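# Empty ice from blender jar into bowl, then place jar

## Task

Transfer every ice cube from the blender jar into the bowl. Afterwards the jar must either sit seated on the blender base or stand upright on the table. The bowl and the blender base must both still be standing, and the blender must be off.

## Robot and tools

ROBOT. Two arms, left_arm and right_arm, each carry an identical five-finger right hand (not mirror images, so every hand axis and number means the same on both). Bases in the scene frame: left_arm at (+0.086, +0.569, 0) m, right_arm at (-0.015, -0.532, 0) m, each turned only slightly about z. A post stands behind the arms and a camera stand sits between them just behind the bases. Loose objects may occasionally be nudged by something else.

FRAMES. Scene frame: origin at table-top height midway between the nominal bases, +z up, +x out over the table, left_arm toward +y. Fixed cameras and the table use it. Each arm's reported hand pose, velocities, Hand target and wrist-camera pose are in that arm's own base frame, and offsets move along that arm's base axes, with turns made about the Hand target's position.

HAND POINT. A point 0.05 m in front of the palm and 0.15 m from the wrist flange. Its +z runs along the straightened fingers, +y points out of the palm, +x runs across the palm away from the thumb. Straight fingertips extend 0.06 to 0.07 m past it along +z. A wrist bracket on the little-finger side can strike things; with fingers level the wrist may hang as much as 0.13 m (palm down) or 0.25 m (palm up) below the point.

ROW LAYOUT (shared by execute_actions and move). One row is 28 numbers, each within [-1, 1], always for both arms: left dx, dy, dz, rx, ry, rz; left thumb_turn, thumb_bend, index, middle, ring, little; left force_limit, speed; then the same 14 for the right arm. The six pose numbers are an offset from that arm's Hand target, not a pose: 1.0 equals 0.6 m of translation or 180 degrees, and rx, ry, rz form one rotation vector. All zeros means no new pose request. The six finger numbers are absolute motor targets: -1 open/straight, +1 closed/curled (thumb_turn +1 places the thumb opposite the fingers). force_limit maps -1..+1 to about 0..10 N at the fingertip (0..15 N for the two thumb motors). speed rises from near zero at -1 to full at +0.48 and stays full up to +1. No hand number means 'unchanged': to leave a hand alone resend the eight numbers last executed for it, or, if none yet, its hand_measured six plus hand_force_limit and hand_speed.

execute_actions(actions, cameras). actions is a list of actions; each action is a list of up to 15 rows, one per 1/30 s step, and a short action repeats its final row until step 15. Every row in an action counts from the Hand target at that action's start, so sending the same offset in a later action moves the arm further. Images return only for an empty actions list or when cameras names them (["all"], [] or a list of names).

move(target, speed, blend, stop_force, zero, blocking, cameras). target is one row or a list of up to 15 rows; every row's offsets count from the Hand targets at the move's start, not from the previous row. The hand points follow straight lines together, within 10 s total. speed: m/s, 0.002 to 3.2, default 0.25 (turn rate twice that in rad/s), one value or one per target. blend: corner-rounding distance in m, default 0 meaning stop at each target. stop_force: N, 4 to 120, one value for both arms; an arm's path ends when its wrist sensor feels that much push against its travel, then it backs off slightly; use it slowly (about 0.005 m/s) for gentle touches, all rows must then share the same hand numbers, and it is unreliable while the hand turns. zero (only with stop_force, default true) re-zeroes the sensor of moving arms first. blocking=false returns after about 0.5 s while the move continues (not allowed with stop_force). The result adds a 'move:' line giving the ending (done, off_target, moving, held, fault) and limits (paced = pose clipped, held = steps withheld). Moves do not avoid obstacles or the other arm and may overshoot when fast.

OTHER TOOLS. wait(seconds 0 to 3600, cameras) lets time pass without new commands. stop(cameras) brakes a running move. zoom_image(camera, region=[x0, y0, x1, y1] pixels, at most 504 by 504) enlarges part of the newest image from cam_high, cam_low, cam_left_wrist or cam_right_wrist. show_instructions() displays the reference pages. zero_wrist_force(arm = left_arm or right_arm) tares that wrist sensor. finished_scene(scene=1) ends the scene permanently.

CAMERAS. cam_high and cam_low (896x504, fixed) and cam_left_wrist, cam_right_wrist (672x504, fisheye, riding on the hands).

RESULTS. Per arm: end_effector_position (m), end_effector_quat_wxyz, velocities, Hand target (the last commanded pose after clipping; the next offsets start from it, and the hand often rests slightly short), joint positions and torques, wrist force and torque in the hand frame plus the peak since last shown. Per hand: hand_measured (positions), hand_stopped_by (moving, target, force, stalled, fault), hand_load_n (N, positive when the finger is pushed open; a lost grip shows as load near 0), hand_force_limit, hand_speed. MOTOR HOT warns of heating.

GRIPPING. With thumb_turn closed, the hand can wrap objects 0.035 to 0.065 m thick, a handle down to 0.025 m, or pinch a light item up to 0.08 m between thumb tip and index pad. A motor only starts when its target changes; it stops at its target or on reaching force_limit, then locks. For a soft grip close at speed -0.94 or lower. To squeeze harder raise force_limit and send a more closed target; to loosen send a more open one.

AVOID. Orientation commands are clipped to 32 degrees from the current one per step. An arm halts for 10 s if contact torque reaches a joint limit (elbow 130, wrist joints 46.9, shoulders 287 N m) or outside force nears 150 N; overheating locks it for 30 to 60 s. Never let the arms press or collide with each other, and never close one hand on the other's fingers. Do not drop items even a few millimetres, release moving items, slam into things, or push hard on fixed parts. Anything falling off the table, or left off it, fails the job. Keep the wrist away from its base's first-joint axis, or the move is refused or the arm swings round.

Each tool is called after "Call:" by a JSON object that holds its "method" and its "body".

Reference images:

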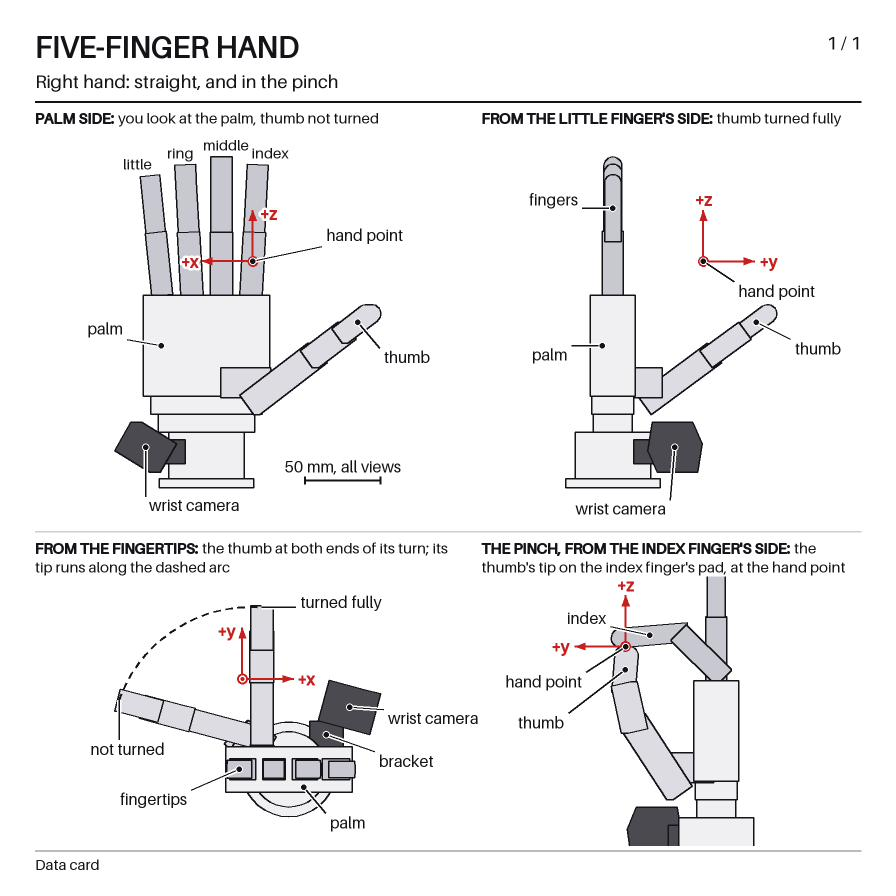

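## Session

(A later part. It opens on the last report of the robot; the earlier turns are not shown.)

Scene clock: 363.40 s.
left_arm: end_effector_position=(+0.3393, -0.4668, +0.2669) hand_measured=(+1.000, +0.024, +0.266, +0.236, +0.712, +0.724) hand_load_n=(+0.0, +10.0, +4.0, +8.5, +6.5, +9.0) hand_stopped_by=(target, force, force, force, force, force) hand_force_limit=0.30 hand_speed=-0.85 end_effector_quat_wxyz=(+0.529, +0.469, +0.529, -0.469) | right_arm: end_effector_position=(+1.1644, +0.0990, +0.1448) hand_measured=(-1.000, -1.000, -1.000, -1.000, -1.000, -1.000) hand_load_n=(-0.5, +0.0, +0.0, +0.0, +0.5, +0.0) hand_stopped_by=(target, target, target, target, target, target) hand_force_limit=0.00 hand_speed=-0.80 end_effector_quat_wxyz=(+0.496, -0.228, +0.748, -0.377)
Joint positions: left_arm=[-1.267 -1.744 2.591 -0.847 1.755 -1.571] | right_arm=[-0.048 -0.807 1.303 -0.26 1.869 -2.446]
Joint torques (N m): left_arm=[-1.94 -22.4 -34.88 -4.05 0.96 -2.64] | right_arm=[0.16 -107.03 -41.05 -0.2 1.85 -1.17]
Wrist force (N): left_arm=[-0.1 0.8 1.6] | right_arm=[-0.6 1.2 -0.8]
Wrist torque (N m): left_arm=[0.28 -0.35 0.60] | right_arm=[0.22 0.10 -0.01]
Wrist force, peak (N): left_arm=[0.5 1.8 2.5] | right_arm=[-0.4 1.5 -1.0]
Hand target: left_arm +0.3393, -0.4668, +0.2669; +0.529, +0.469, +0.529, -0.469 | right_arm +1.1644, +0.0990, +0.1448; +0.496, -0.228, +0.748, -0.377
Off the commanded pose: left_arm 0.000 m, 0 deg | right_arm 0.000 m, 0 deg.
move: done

Call:
{"method": "move", "body": {"target": [0,0,0.02,0,0,0,1,0.95,1,1,0.97,0.97,0.3,-0.85,0,0,0,0,0,0,-1,-1,-1,-1,-1,-1,0,-0.8], "speed": 0.02, "cameras": ["cam_left_wrist","cam_low"]}}

Scene clock: 366.97 s.
left_arm: end_effector_position=(+0.3392, -0.4668, +0.2788) hand_measured=(+1.000, +0.024, +0.266, +0.236, +0.712, +0.724) hand_load_n=(+0.0, +10.5, +4.0, +8.0, +6.0, +7.5) hand_stopped_by=(target, force, force, force, force, force) hand_force_limit=0.30 hand_speed=-0.85 end_effector_quat_wxyz=(+0.529, +0.469, +0.529, -0.469) | right_arm: end_effector_position=(+1.1644, +0.0990, +0.1448) hand_measured=(-1.000, -1.000, -1.000, -1.000, -1.000, -1.000) hand_load_n=(+0.0, +0.0, +0.0, -0.5, -0.5, +0.0) hand_stopped_by=(target, target, target, target, target, target) hand_force_limit=0.00 hand_speed=-0.80 end_effector_quat_wxyz=(+0.496, -0.228, +0.748, -0.377)
Joint positions: left_arm=[-1.267 -1.771 2.579 -0.808 1.755 -1.571] | right_arm=[-0.048 -0.807 1.303 -0.26 1.869 -2.446]
Joint torques (N m): left_arm=[7.83 -27.21 -47.84 -2.31 0.43 1.29] | right_arm=[0.89 -106.6 -41.07 -0.02 1.93 -1.22]
Wrist force (N): left_arm=[7.9 0.4 2.3] | right_arm=[-0.4 1.3 -0.8]
Wrist torque (N m): left_arm=[0.24 -0.41 -0.46] | right_arm=[0.24 0.08 0.01]
Wrist force, peak (N): left_arm=[8.6 0.1 2.1] | right_arm=[-0.4 1.7 -1.2]
Hand target: left_arm +0.3393, -0.4668, +0.2789; +0.529, +0.469, +0.529, -0.469 | right_arm +1.1644, +0.0990, +0.1448; +0.496, -0.228, +0.748, -0.377
Off the commanded pose: left_arm 0.000 m, 0 deg | right_arm 0.000 m, 0 deg.
move: done
cam_left_wrist: T_world_to_cam=[[0.95729, 0.12985, -0.25832, -0.19602], [0.14526, 0.55651, 0.81804, -0.0188], [0.24998, -0.82063, 0.51388, -0.48922]] pos_world=[0.31267, -0.36555, 0.21614]
Images, in order (width x height): cam_low 896x504, cam_left_wrist 672x504.

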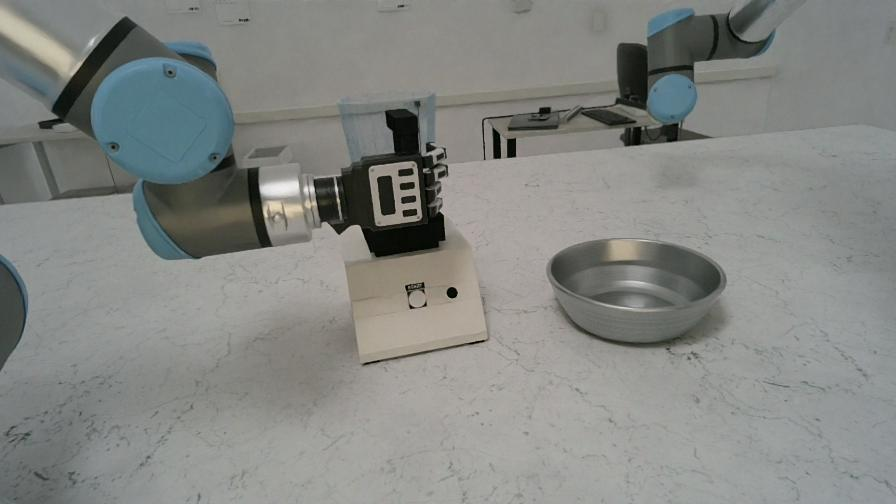

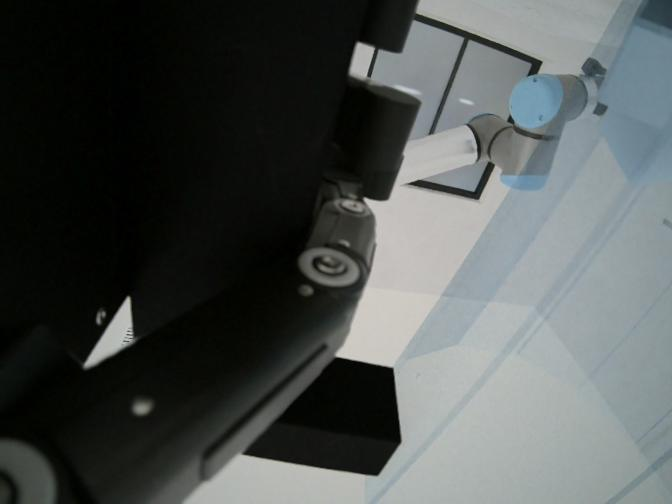

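Call:
{"method": "move", "body": {"target": [0,0,0.25,0,0,0,1,0.95,1,1,0.97,0.97,0.3,-0.85,0,0,0,0,0,0,-1,-1,-1,-1,-1,-1,0,-0.8], "speed": 0.08, "cameras": ["all"]}}

Call:
{"method": "zoom_image", "body": {"camera": "cam_low", "region": [300, 0, 520, 380]}}

Call:
{"method": "zoom_image", "body": {"camera": "cam_high", "region": [440, 30, 600, 250]}}

Scene clock: 380.77 s.
left_arm: end_effector_position=(+0.3393, -0.4668, +0.4288) hand_measured=(+1.000, +0.024, +0.266, +0.236, +0.712, +0.724) hand_load_n=(+0.0, +10.5, +3.5, +8.0, +6.0, +6.5) hand_stopped_by=(target, force, force, force, force, force) hand_force_limit=0.30 hand_speed=-0.85 end_effector_quat_wxyz=(+0.529, +0.469, +0.529, -0.469) | right_arm: end_effector_position=(+1.1644, +0.0990, +0.1448) hand_measured=(-1.000, -1.000, -1.000, -1.000, -1.000, -1.000) hand_load_n=(-0.5, +0.0, +0.0, +0.0, +0.0, +0.0) hand_stopped_by=(target, target, target, target, target, target) hand_force_limit=0.00 hand_speed=-0.80 end_effector_quat_wxyz=(+0.496, -0.228, +0.748, -0.377)
Joint positions: left_arm=[-1.267 -1.999 2.394 -0.395 1.755 -1.571] | right_arm=[-0.048 -0.807 1.303 -0.26 1.869 -2.446]
Joint torques (N m): left_arm=[-12.81 -19.36 -59.78 -1.79 -2.47 -0.78] | right_arm=[0.51 -107.96 -40.89 -0.16 2.06 -1.31]
Wrist force (N): left_arm=[7.1 0.6 1.1] | right_arm=[-0.4 1.1 -0.9]
Wrist torque (N m): left_arm=[0.19 -0.31 -0.51] | right_arm=[0.21 0.09 0.00]
Wrist force, peak (N): left_arm=[8.7 0.5 2.2] | right_arm=[-0.5 1.8 -1.0]
Hand target: left_arm +0.3393, -0.4668, +0.4289; +0.529, +0.469, +0.529, -0.469 | right_arm +1.1644, +0.0990, +0.1448; +0.496, -0.228, +0.748, -0.377
Off the commanded pose: left_arm 0.000 m, 0 deg | right_arm 0.000 m, 0 deg.
move: done
cam_left_wrist: T_world_to_cam=[[0.95729, 0.12985, -0.25832, -0.15727], [0.14526, 0.55651, 0.81804, -0.14151], [0.24998, -0.82063, 0.51388, -0.5663]] pos_world=[0.31267, -0.36555, 0.36614]

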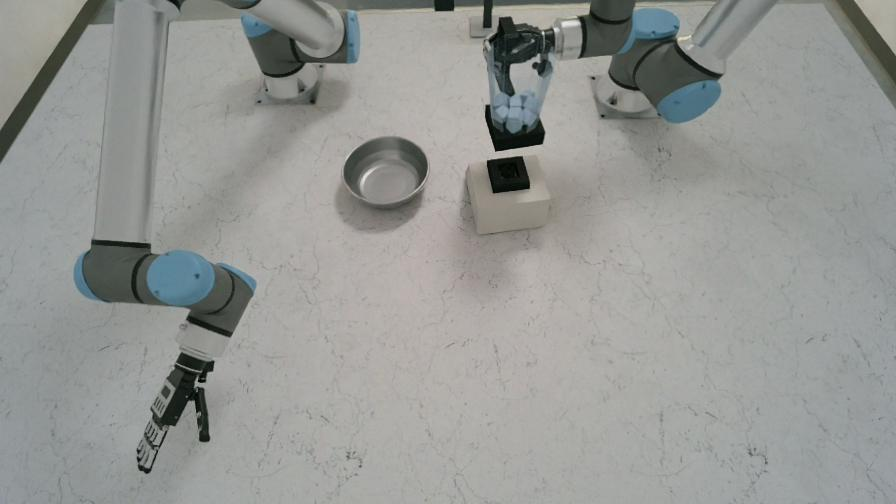

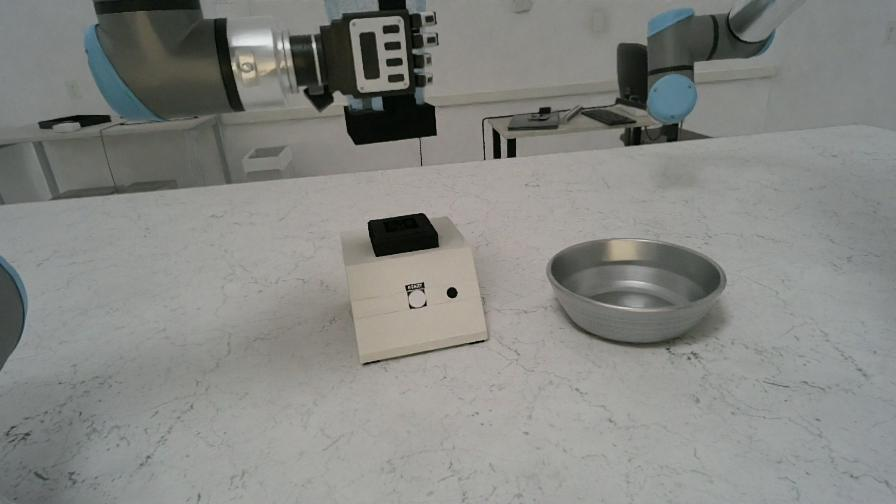

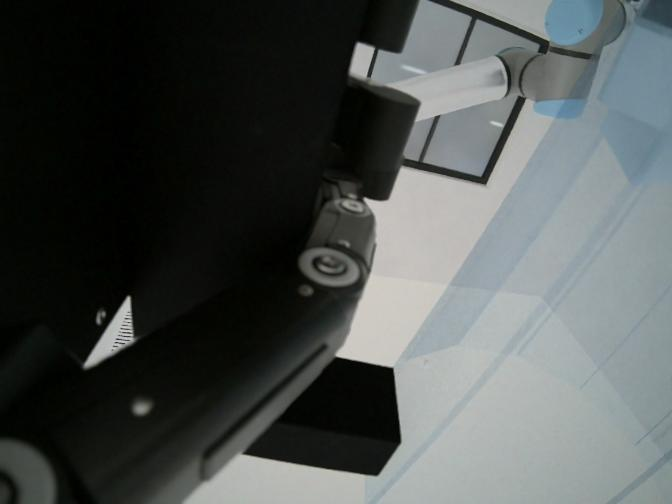

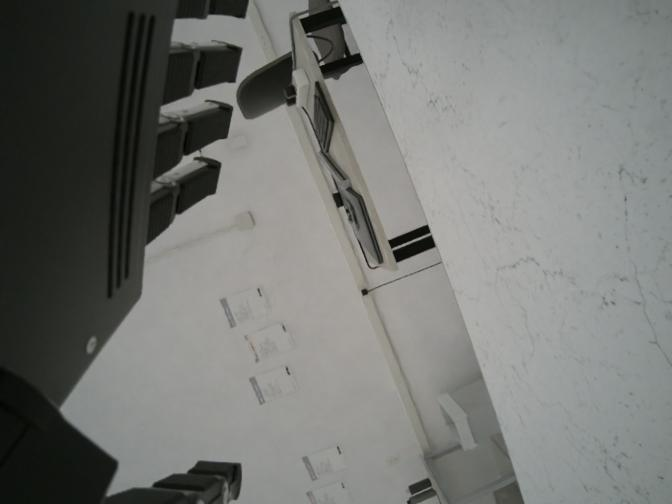

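Scaled by 1.326 from the camera's image (finer frame: 1280x720).

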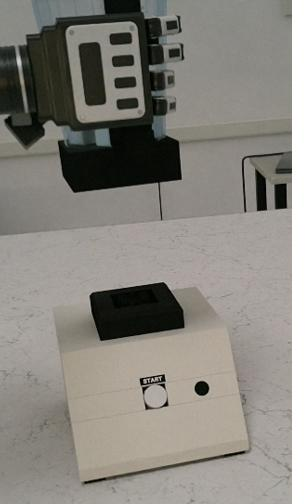

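Scaled by 2.291 from the camera's image (finer frame: 1280x720).

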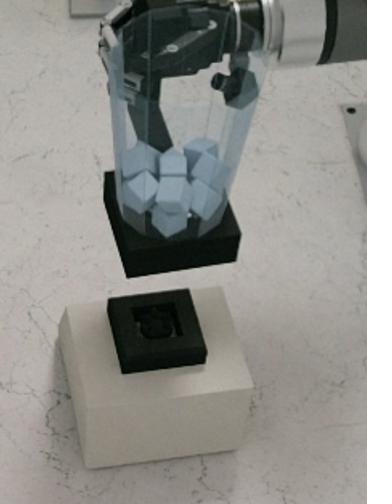

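Call:
{"method": "zoom_image", "body": {"camera": "cam_high", "region": [320, 110, 460, 230]}}

Call:
{"method": "zoom_image", "body": {"camera": "cam_low", "region": [530, 210, 740, 370]}}

Scaled by 3.600 from the camera's image (finer frame: 1280x720).

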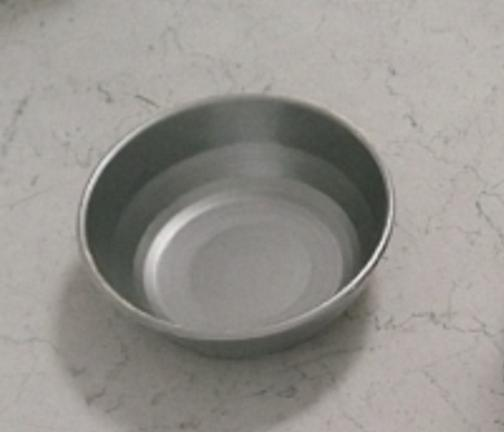

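Scaled by 2.400 from the camera's image (finer frame: 1280x720).

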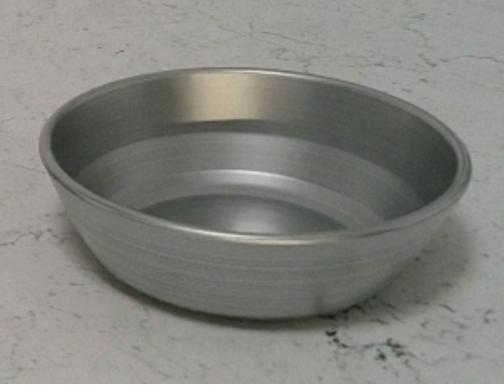

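Call:
{"method": "move", "body": {"target": [-0.24,-0.547,0,0,0,0,1,0.95,1,1,0.97,0.97,0.3,-0.85,0,0,0,0,0,0,-1,-1,-1,-1,-1,-1,0,-0.8], "speed": 0.12, "cameras": ["cam_high","cam_low"]}}

Scene clock: 443.00 s.
left_arm: end_effector_position=(+0.1953, -0.7949, +0.4289) hand_measured=(+1.000, +0.024, +0.266, +0.236, +0.712, +0.724) hand_load_n=(+0.0, +10.5, +4.0, +8.0, +6.0, +6.5) hand_stopped_by=(target, force, force, force, force, force) hand_force_limit=0.30 hand_speed=-0.85 end_effector_quat_wxyz=(+0.529, +0.469, +0.529, -0.469) | right_arm: end_effector_position=(+1.1644, +0.0990, +0.1448) hand_measured=(-1.000, -1.000, -1.000, -1.000, -1.000, -1.000) hand_load_n=(-0.5, +0.0, +0.0, +0.0, +0.0, +0.0) hand_stopped_by=(target, target, target, target, target, target) hand_force_limit=0.00 hand_speed=-0.80 end_effector_quat_wxyz=(+0.496, -0.228, +0.748, -0.377)
Joint positions: left_arm=[-1.704 -1.543 2.045 -0.502 1.319 -1.571] | right_arm=[-0.048 -0.807 1.303 -0.26 1.869 -2.446]
Joint torques (N m): left_arm=[-12.08 -33.88 -57.69 -1.2 -2.9 -1.61] | right_arm=[1.86 -105.64 -41.54 -0.17 2.3 -1.37]
Wrist force (N): left_arm=[7.1 -0.2 1.5] | right_arm=[-0.2 1.9 -1.3]
Wrist torque (N m): left_arm=[0.15 -0.30 -0.52] | right_arm=[0.35 0.07 0.04]
Wrist force, peak (N): left_arm=[7.1 -1.0 3.4] | right_arm=[-0.2 1.9 -1.3]
Hand target: left_arm +0.1953, -0.7950, +0.4289; +0.529, +0.469, +0.529, -0.469 | right_arm +1.1644, +0.0990, +0.1448; +0.496, -0.228, +0.748, -0.377
Off the commanded pose: left_arm 0.000 m, 0 deg | right_arm 0.000 m, 0 deg.
move: done

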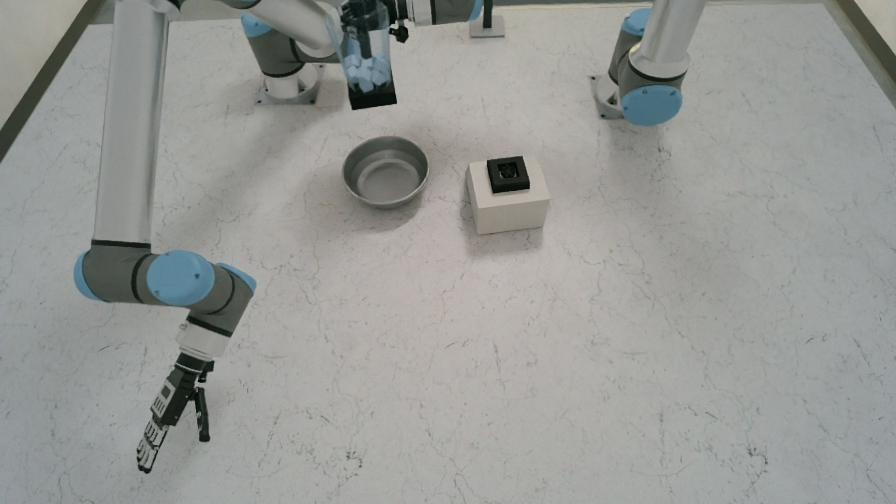

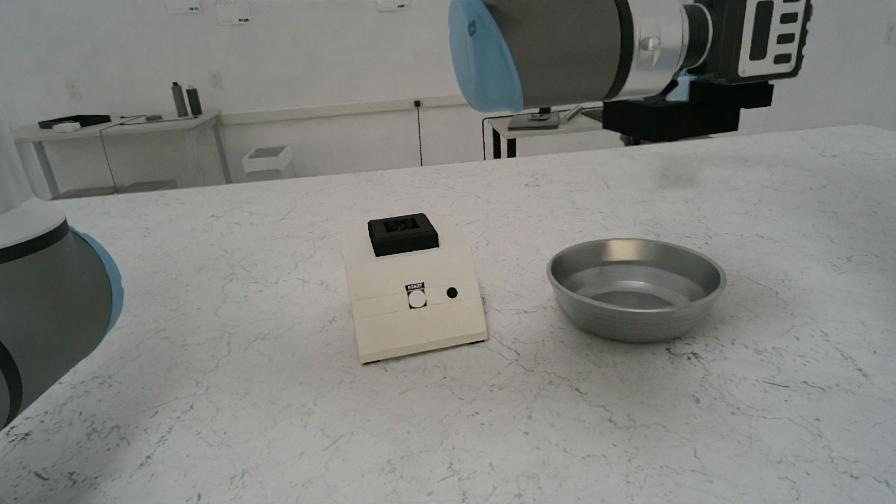

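Call:
{"method": "move", "body": {"target": [0,0,-0.163,-0.0393,0.331,0,1,0.95,1,1,0.97,0.97,0.3,-0.85,0,0,0,0,0,0,-1,-1,-1,-1,-1,-1,0,-0.8], "speed": 0.15, "cameras": ["cam_high","cam_low","cam_left_wrist"]}}

Scene clock: 451.40 s.
left_arm: end_effector_position=(+0.1953, -0.7950, +0.3311) hand_measured=(+1.000, +0.024, +0.266, +0.236, +0.712, +0.724) hand_load_n=(+0.5, +10.5, +4.0, +8.0, +6.5, +7.0) hand_stopped_by=(target, force, force, force, force, force) hand_force_limit=0.30 hand_speed=-0.85 end_effector_quat_wxyz=(+0.223, +0.142, +0.693, -0.671) | right_arm: end_effector_position=(+1.1644, +0.0990, +0.1448) hand_measured=(-1.000, -1.000, -1.000, -1.000, -1.000, -1.000) hand_load_n=(-0.5, +0.0, +0.0, -0.5, +0.0, +0.0) hand_stopped_by=(target, target, target, target, target, target) hand_force_limit=0.00 hand_speed=-0.80 end_effector_quat_wxyz=(+0.496, -0.228, +0.748, -0.377)
Joint positions: left_arm=[-1.697 -1.514 2.076 -0.561 1.326 -2.618] | right_arm=[-0.048 -0.807 1.303 -0.26 1.869 -2.446]
Joint torques (N m): left_arm=[13.71 -35.31 -37.54 -6.15 2.42 -2.49] | right_arm=[1.4 -106.87 -41.44 -0.28 2.46 -1.23]
Wrist force (N): left_arm=[3.8 6.5 1.2] | right_arm=[-0.3 1.6 -1.2]
Wrist torque (N m): left_arm=[0.57 -0.13 0.26] | right_arm=[0.31 0.08 0.03]
Wrist force, peak (N): left_arm=[5.2 6.0 1.6] | right_arm=[-0.4 1.7 -1.5]
Hand target: left_arm +0.1953, -0.7950, +0.3311; +0.223, +0.142, +0.693, -0.671 | right_arm +1.1644, +0.0990, +0.1448; +0.496, -0.228, +0.748, -0.377
Off the commanded pose: left_arm 0.000 m, 0 deg | right_arm 0.000 m, 0 deg.
move: done
cam_left_wrist: T_world_to_cam=[[0.25578, 0.04662, -0.96561, 0.30292], [0.74448, 0.62768, 0.22751, 0.27708], [0.6167, -0.77707, 0.12584, -0.65792]] pos_world=[0.12198, -0.69929, 0.31225]

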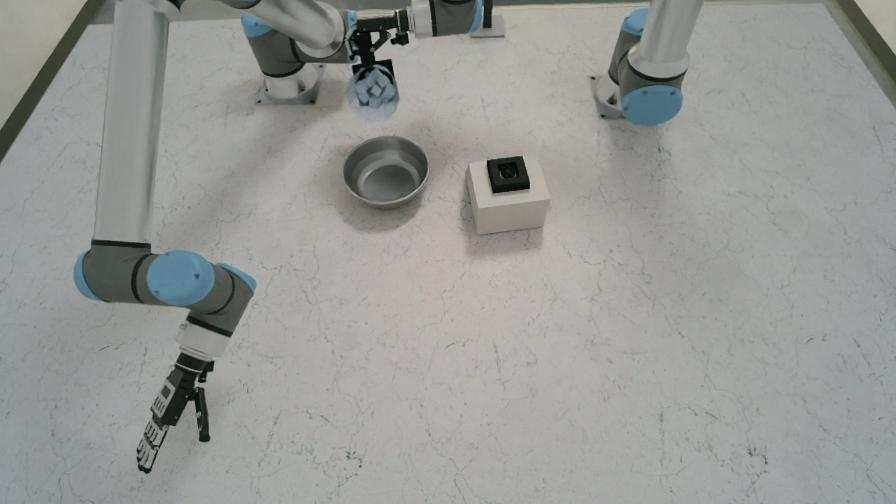

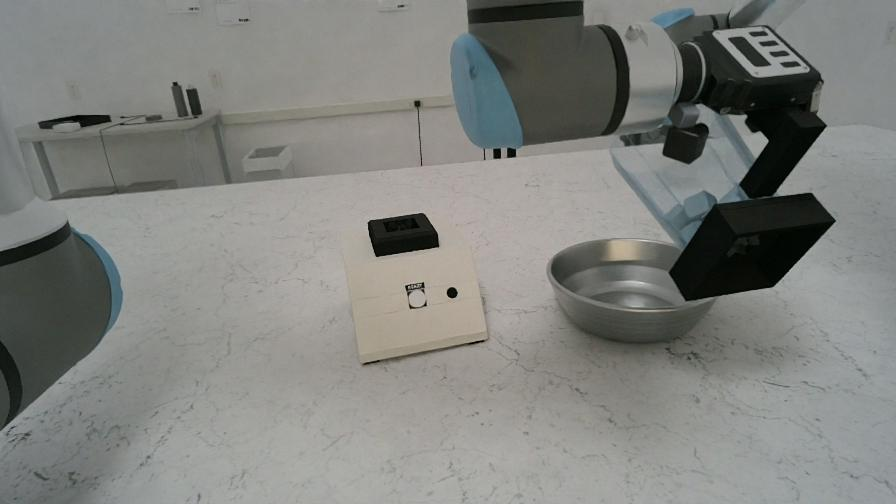

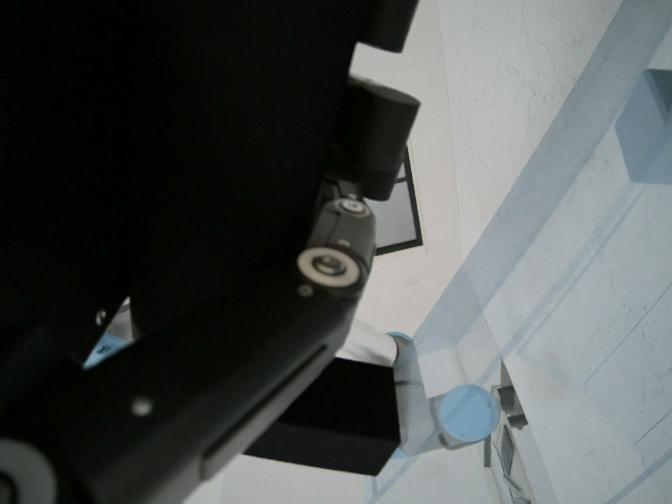

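Call:
{"method": "zoom_image", "body": {"camera": "cam_high", "region": [320, 0, 460, 230]}}

Call:
{"method": "zoom_image", "body": {"camera": "cam_low", "region": [530, 0, 850, 360]}}

Scaled by 2.191 from the camera's image (finer frame: 1280x720).

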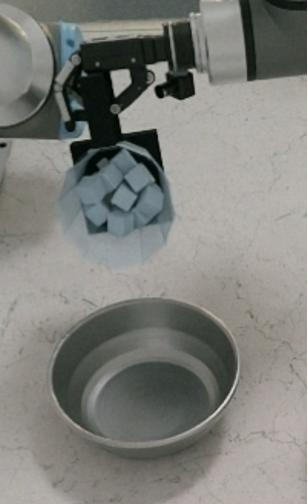

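Scaled by 1.400 from the camera's image (finer frame: 1280x720).

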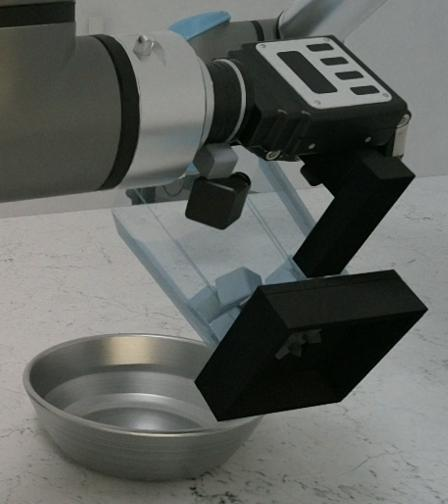

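Call:
{"method": "move", "body": {"target": [0.0857,0.0133,-0.0698,-0.0164,0.1379,0,1,0.95,1,1,0.97,0.97,0.3,-0.85,0,0,0,0,0,0,-1,-1,-1,-1,-1,-1,0,-0.8], "speed": 0.1, "cameras": ["cam_high","cam_low"]}}

Call:
{"method": "zoom_image", "body": {"camera": "cam_high", "region": [320, 0, 460, 230]}}

Call:
{"method": "zoom_image", "body": {"camera": "cam_low", "region": [530, 0, 850, 360]}}

Scene clock: 480.47 s.
left_arm: end_effector_position=(+0.2467, -0.7870, +0.2891) hand_measured=(+1.000, +0.024, +0.266, +0.236, +0.712, +0.724) hand_load_n=(+0.0, +10.0, +4.0, +8.0, +4.0, +4.0) hand_stopped_by=(target, force, force, force, force, force) hand_force_limit=0.30 hand_speed=-0.85 end_effector_quat_wxyz=(+0.072, -0.011, +0.707, -0.703) | right_arm: end_effector_position=(+1.1644, +0.0990, +0.1448) hand_measured=(-1.000, -1.000, -1.000, -1.000, -1.000, -1.000) hand_load_n=(+0.0, +0.0, +0.0, -0.5, +0.0, +0.0) hand_stopped_by=(target, target, target, target, target, target) hand_force_limit=0.00 hand_speed=-0.80 end_effector_quat_wxyz=(+0.496, -0.228, +0.748, -0.377)
Joint positions: left_arm=[-1.561 -1.477 2.081 -0.602 1.463 -3.054] | right_arm=[-0.048 -0.807 1.303 -0.26 1.869 -2.446]
Joint torques (N m): left_arm=[13.27 -37.74 -55.78 -6.07 2.72 -3.01] | right_arm=[1.03 -107.61 -41.62 -0.02 2.7 -1.14]
Wrist force (N): left_arm=[0.8 7.4 1.7] | right_arm=[-0.5 1.7 -1.1]
Wrist torque (N m): left_arm=[0.55 0.06 0.56] | right_arm=[0.31 0.11 0.02]
Wrist force, peak (N): left_arm=[1.9 8.0 1.3] | right_arm=[-0.5 1.9 -1.5]
Hand target: left_arm +0.2467, -0.7870, +0.2892; +0.072, -0.011, +0.707, -0.703 | right_arm +1.1644, +0.0990, +0.1448; +0.496, -0.228, +0.748, -0.377
Off the commanded pose: left_arm 0.000 m, 0 deg | right_arm 0.000 m, 0 deg.
move: done

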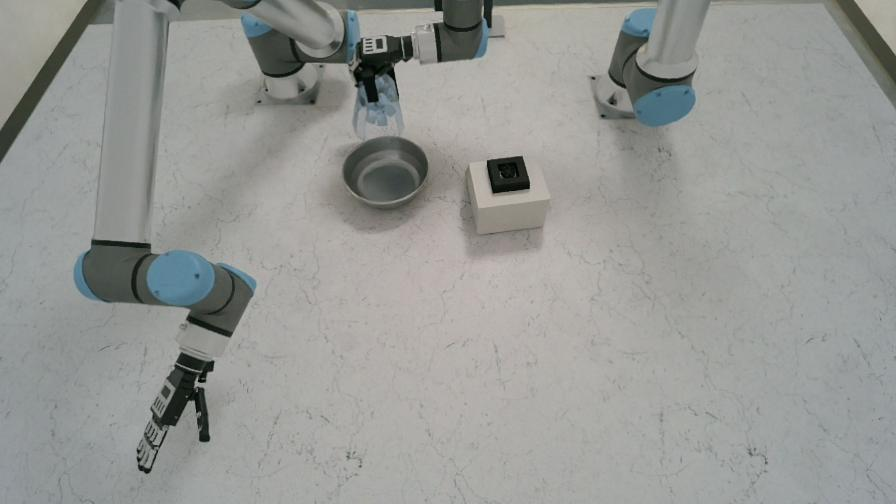

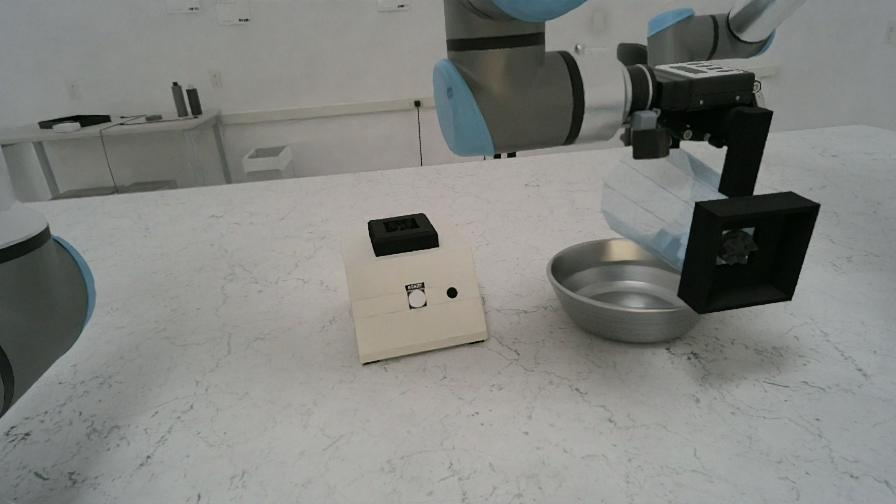

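Scaled by 2.191 from the camera's image (finer frame: 1280x720).

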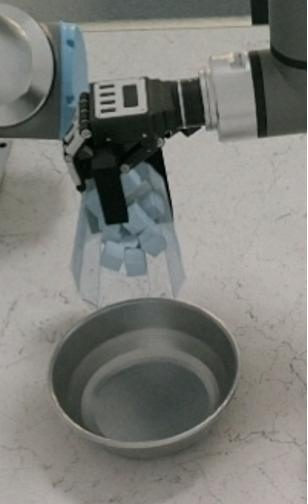

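Scaled by 1.400 from the camera's image (finer frame: 1280x720).

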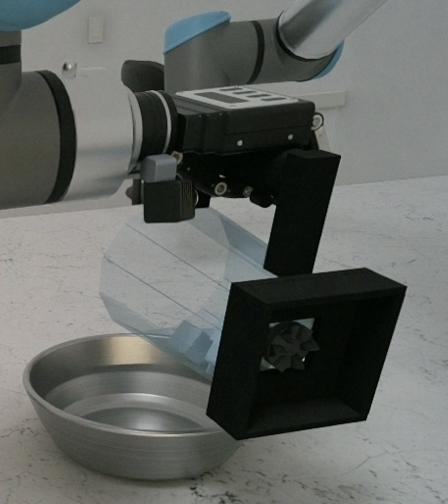

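Call:
{"method": "move", "body": {"target": [[0.0477,0.0058,-0.0662,-0.0066,0.0552,0,1,0.95,1,1,0.97,0.97,0.3,-0.85,0,0,0,0,0,0,-1,-1,-1,-1,-1,-1,0,-0.8],[0.0975,0.0117,-0.0908,-0.0131,0.1103,0,1,0.95,1,1,0.97,0.97,0.3,-0.85,0,0,0,0,0,0,-1,-1,-1,-1,-1,-1,0,-0.8]], "speed": 0.05, "blend": [0.01,0], "cameras": ["cam_high","cam_low"]}}

Call:
{"method": "zoom_image", "body": {"camera": "cam_high", "region": [320, 0, 460, 230]}}

Call:
{"method": "zoom_image", "body": {"camera": "cam_low", "region": [530, 0, 850, 360]}}

Scene clock: 490.90 s.
left_arm: end_effector_position=(+0.3052, -0.7800, +0.2347) hand_measured=(+1.000, +0.024, +0.266, +0.236, +0.712, +0.724) hand_load_n=(+0.0, +10.0, +4.0, +8.0, +4.0, +4.0) hand_stopped_by=(target, force, force, force, force, force) hand_force_limit=0.30 hand_speed=-0.85 end_effector_quat_wxyz=(-0.051, -0.133, +0.695, -0.705) | right_arm: end_effector_position=(+1.1644, +0.0990, +0.1448) hand_measured=(-1.000, -1.000, -1.000, -1.000, -1.000, -1.000) hand_load_n=(+0.0, +0.0, +0.0, +0.0, +0.0, +0.0) hand_stopped_by=(target, target, target, target, target, target) hand_force_limit=0.00 hand_speed=-0.80 end_effector_quat_wxyz=(+0.496, -0.228, +0.748, -0.377)
Joint positions: left_arm=[-1.411 -1.391 2.079 -0.687 1.613 -3.403] | right_arm=[-0.048 -0.807 1.303 -0.26 1.869 -2.446]
Joint torques (N m): left_arm=[13.45 -42.46 -52.27 -5.71 2.72 -2.75] | right_arm=[1.45 -107.59 -41.68 -0.28 2.69 -1.11]
Wrist force (N): left_arm=[-0.8 5.6 1.1] | right_arm=[-0.3 1.8 -0.8]
Wrist torque (N m): left_arm=[0.46 0.18 0.74] | right_arm=[0.30 0.07 0.03]
Wrist force, peak (N): left_arm=[1.1 8.1 1.7] | right_arm=[-0.4 2.1 -1.1]
Hand target: left_arm +0.3052, -0.7800, +0.2347; -0.051, -0.133, +0.695, -0.705 | right_arm +1.1644, +0.0990, +0.1448; +0.496, -0.228, +0.748, -0.377
Off the commanded pose: left_arm 0.000 m, 0 deg | right_arm 0.000 m, 0 deg.
move: done

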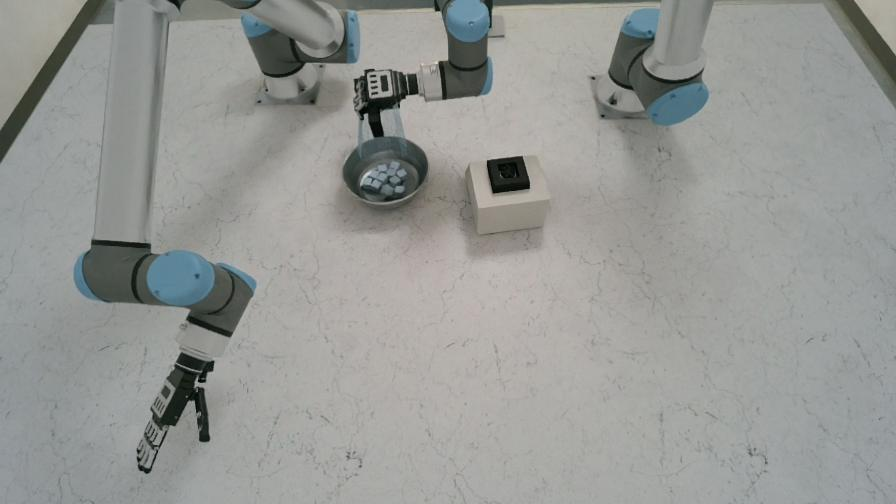

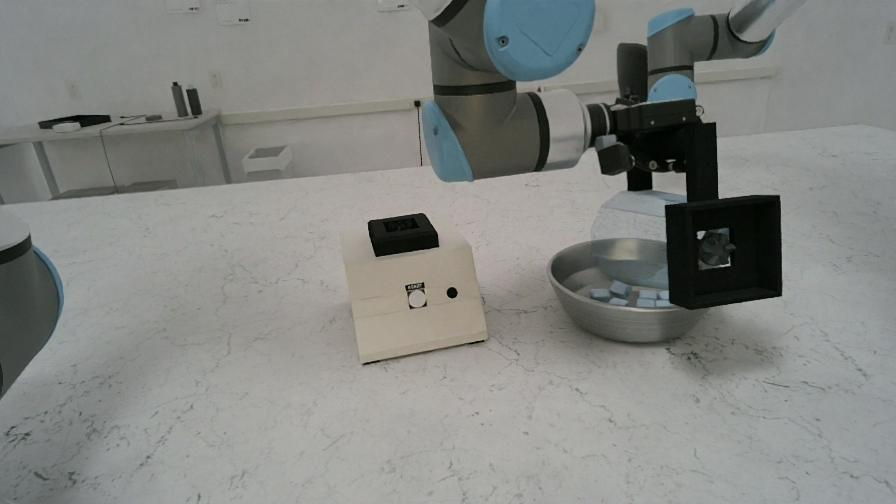

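Scaled by 2.191 from the camera's image (finer frame: 1280x720).

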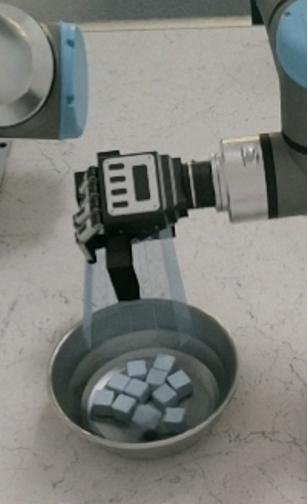

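Scaled by 1.400 from the camera's image (finer frame: 1280x720).

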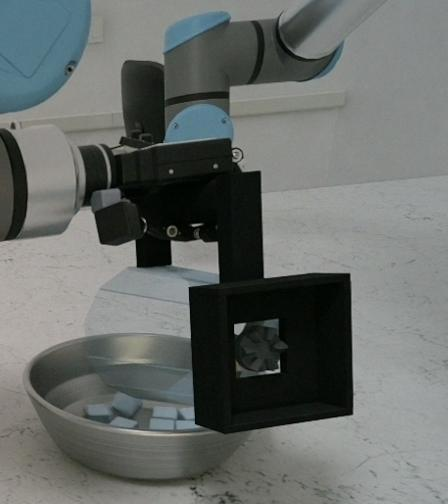

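Call:
{"method": "move", "body": {"target": [0.1003,0.012,-0.0095,-0.0131,0.1103,0,1,0.95,1,1,0.97,0.97,0.3,-0.85,0,0,0,0,0,0,-1,-1,-1,-1,-1,-1,0,-0.8], "speed": 0.06, "cameras": ["cam_high","cam_low"]}}

Call:
{"method": "zoom_image", "body": {"camera": "cam_high", "region": [320, 40, 460, 230]}}

Call:
{"method": "zoom_image", "body": {"camera": "cam_low", "region": [530, 0, 850, 360]}}

Scene clock: 500.60 s.
left_arm: end_effector_position=(+0.3653, -0.7728, +0.2290) hand_measured=(+1.000, +0.024, +0.266, +0.236, +0.712, +0.724) hand_load_n=(+0.0, +10.5, +4.0, +8.0, +1.0, +0.5) hand_stopped_by=(target, force, force, force, force, force) hand_force_limit=0.30 hand_speed=-0.85 end_effector_quat_wxyz=(-0.172, -0.252, +0.661, -0.686) | right_arm: end_effector_position=(+1.1644, +0.0990, +0.1448) hand_measured=(-1.000, -1.000, -1.000, -1.000, -1.000, -1.000) hand_load_n=(-0.5, +0.0, +0.0, +0.0, +0.0, +0.0) hand_stopped_by=(target, target, target, target, target, target) hand_force_limit=0.00 hand_speed=-0.80 end_effector_quat_wxyz=(+0.496, -0.228, +0.748, -0.377)
Joint positions: left_arm=[-1.264 -1.335 2.018 -0.682 1.76 -3.752] | right_arm=[-0.048 -0.807 1.303 -0.26 1.869 -2.446]
Joint torques (N m): left_arm=[15.83 -47.47 -52.26 -1.03 2.21 -3.94] | right_arm=[-0.2 -107.16 -41.75 -0.15 2.94 -1.24]
Wrist force (N): left_arm=[-2.8 5.5 1.7] | right_arm=[-0.2 1.3 -1.0]
Wrist torque (N m): left_arm=[0.42 0.30 0.86] | right_arm=[0.24 0.06 0.02]
Wrist force, peak (N): left_arm=[-3.1 6.5 1.7] | right_arm=[-0.5 2.1 -1.0]
Hand target: left_arm +0.3654, -0.7728, +0.2290; -0.173, -0.252, +0.661, -0.686 | right_arm +1.1644, +0.0990, +0.1448; +0.496, -0.228, +0.748, -0.377
Off the commanded pose: left_arm 0.000 m, 0 deg | right_arm 0.000 m, 0 deg.
move: done

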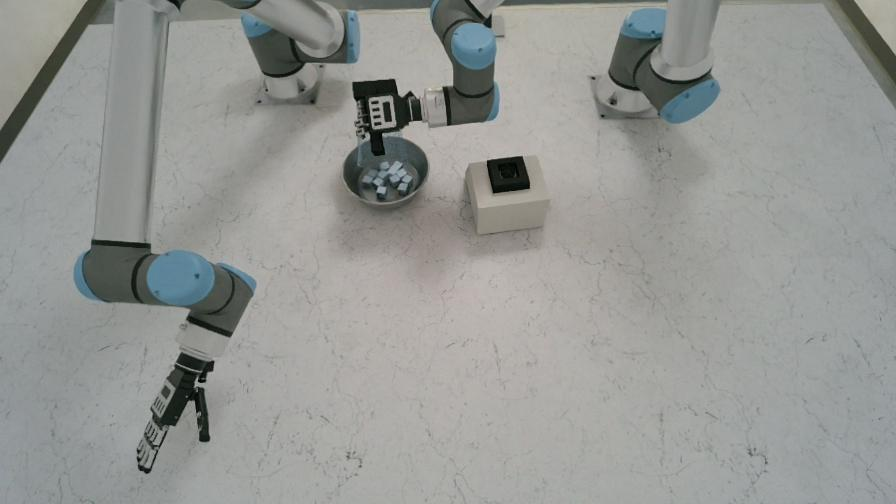

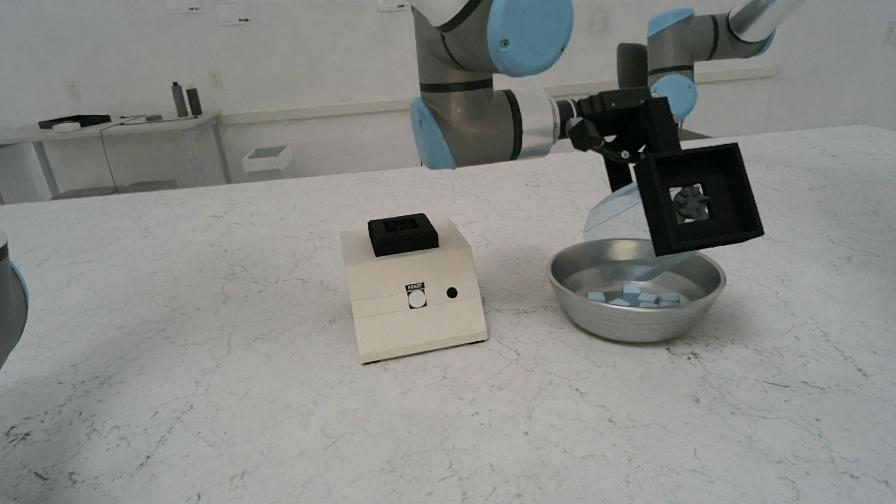

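Scaled by 2.653 from the camera's image (finer frame: 1280x720).

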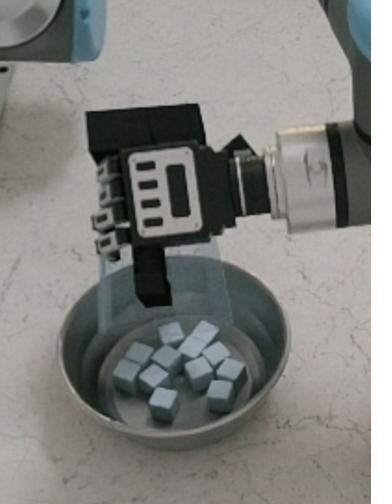

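Scaled by 1.400 from the camera's image (finer frame: 1280x720).

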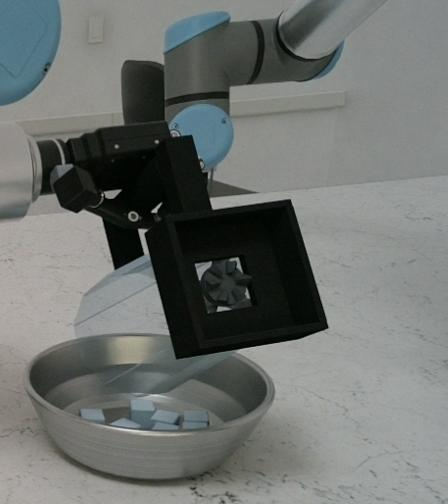

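Call:
{"method": "move", "body": {"target": [0,0,0.25,0,0,0,1,0.95,1,1,0.97,0.97,0.3,-0.85,0,0,0,0,0,0,-1,-1,-1,-1,-1,-1,0,-0.8], "speed": 0.12}}

Call:
{"method": "move", "body": {"target": [-0.15,0.12,0.083,0.0819,-0.6896,0,1,0.95,1,1,0.97,0.97,0.3,-0.85,0,0,0,0,0,0,-1,-1,-1,-1,-1,-1,0,-0.8], "speed": 0.2, "cameras": ["cam_high","cam_low","cam_left_wrist"]}}

Call:
{"method": "zoom_image", "body": {"camera": "cam_high", "region": [320, 0, 520, 230]}}

Scene clock: 511.13 s.
left_arm: end_effector_position=(+0.3654, -0.7728, +0.3789) hand_measured=(+1.000, +0.024, +0.266, +0.236, +0.712, +0.724) hand_load_n=(+0.0, +10.5, +4.0, +8.0, +1.0, +0.0) hand_stopped_by=(target, force, force, force, force, force) hand_force_limit=0.30 hand_speed=-0.85 end_effector_quat_wxyz=(-0.173, -0.252, +0.661, -0.686) | right_arm: end_effector_position=(+1.1644, +0.0990, +0.1448) hand_measured=(-1.000, -1.000, -1.000, -1.000, -1.000, -1.000) hand_load_n=(-0.5, +0.0, +0.0, +0.0, +0.0, +0.0) hand_stopped_by=(target, target, target, target, target, target) hand_force_limit=0.00 hand_speed=-0.80 end_effector_quat_wxyz=(+0.496, -0.228, +0.748, -0.377)
Joint positions: left_arm=[-1.264 -1.471 1.875 -0.403 1.76 -3.752] | right_arm=[-0.048 -0.807 1.303 -0.26 1.869 -2.446]
Joint torques (N m): left_arm=[8.24 -66.53 -58.63 -0.98 0.73 1.3] | right_arm=[1.45 -107.31 -42.3 -0.23 2.85 -1.35]
Wrist force (N): left_arm=[-2.8 6.1 2.1] | right_arm=[-0.4 1.4 -1.2]
Wrist torque (N m): left_arm=[0.49 0.27 0.96] | right_arm=[0.27 0.10 0.01]
Wrist force, peak (N): left_arm=[-3.9 7.6 1.9] | right_arm=[-0.6 1.9 -1.3]
Hand target: left_arm +0.3654, -0.7728, +0.3790; -0.173, -0.252, +0.661, -0.686 | right_arm +1.1644, +0.0990, +0.1448; +0.496, -0.228, +0.748, -0.377
Off the commanded pose: left_arm 0.000 m, 0 deg | right_arm 0.000 m, 0 deg.
move: done

Scene clock: 517.17 s.
left_arm: end_effector_position=(+0.2754, -0.7008, +0.4288) hand_measured=(+1.000, +0.024, +0.266, +0.236, +0.712, +0.724) hand_load_n=(+0.0, +10.5, +3.5, +8.0, +0.0, +0.5) hand_stopped_by=(target, force, force, force, force, force) hand_force_limit=0.30 hand_speed=-0.85 end_effector_quat_wxyz=(+0.529, +0.470, +0.529, -0.469) | right_arm: end_effector_position=(+1.1644, +0.0990, +0.1448) hand_measured=(-1.000, -1.000, -1.000, -1.000, -1.000, -1.000) hand_load_n=(-0.5, +0.0, +0.0, +0.0, +0.0, +0.0) hand_stopped_by=(target, target, target, target, target, target) hand_force_limit=0.00 hand_speed=-0.80 end_effector_quat_wxyz=(+0.496, -0.228, +0.748, -0.377)
Joint positions: left_arm=[-1.549 -1.662 2.159 -0.497 1.474 -1.571] | right_arm=[-0.048 -0.807 1.303 -0.26 1.869 -2.446]
Joint torques (N m): left_arm=[-10.75 -47.53 -38.97 -5.76 -2.55 3.16] | right_arm=[0.26 -106.47 -42.23 -0.13 3.02 -1.16]
Wrist force (N): left_arm=[5.3 0.0 2.0] | right_arm=[-0.1 1.4 -1.2]
Wrist torque (N m): left_arm=[0.10 -0.22 -0.70] | right_arm=[0.27 0.06 0.03]
Wrist force, peak (N): left_arm=[-3.1 6.3 2.0] | right_arm=[-0.6 2.0 -1.6]
Hand target: left_arm +0.2754, -0.7008, +0.4288; +0.529, +0.470, +0.529, -0.469 | right_arm +1.1644, +0.0990, +0.1448; +0.496, -0.228, +0.748, -0.377
Off the commanded pose: left_arm 0.000 m, 0 deg | right_arm 0.000 m, 0 deg.
move: done
cam_left_wrist: T_world_to_cam=[[0.95733, 0.12983, -0.25819, -0.06578], [0.14517, 0.55649, 0.81808, -0.00201], [0.24989, -0.82065, 0.5139, -0.74235]] pos_world=[0.24877, -0.59955, 0.36614]

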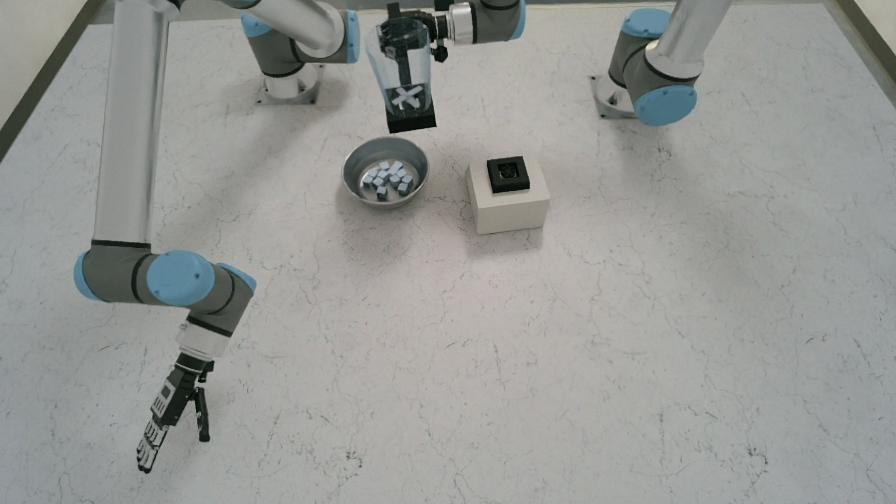

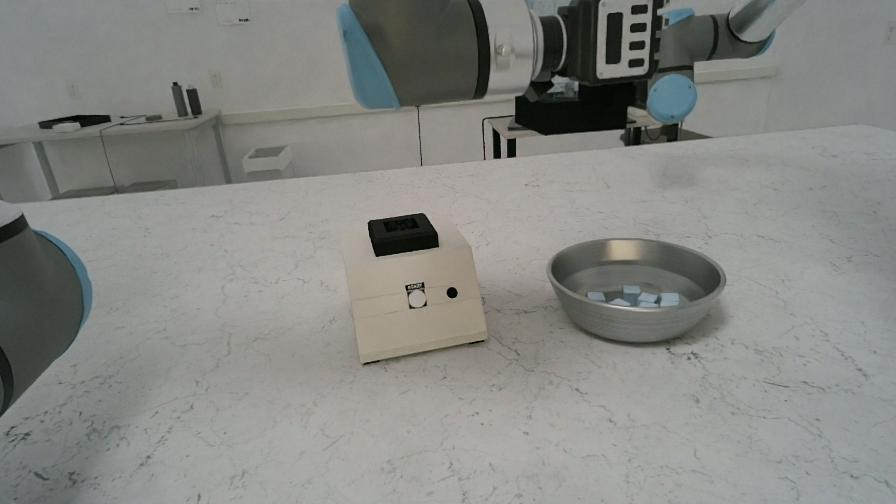

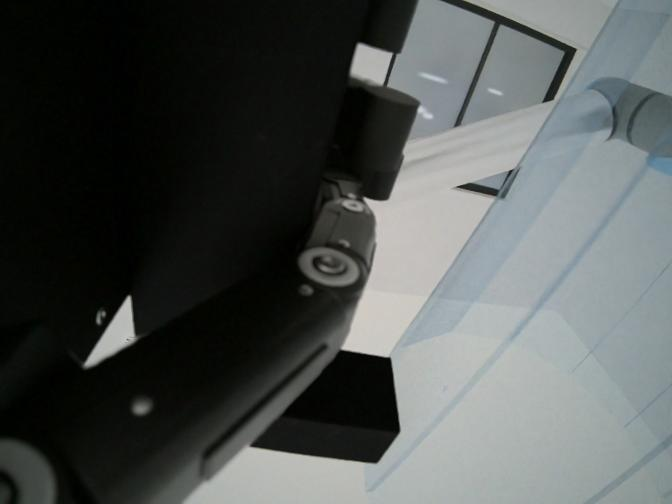

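Scaled by 2.191 from the camera's image (finer frame: 1280x720).

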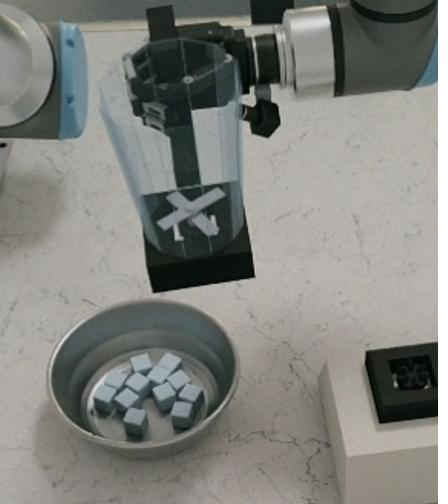

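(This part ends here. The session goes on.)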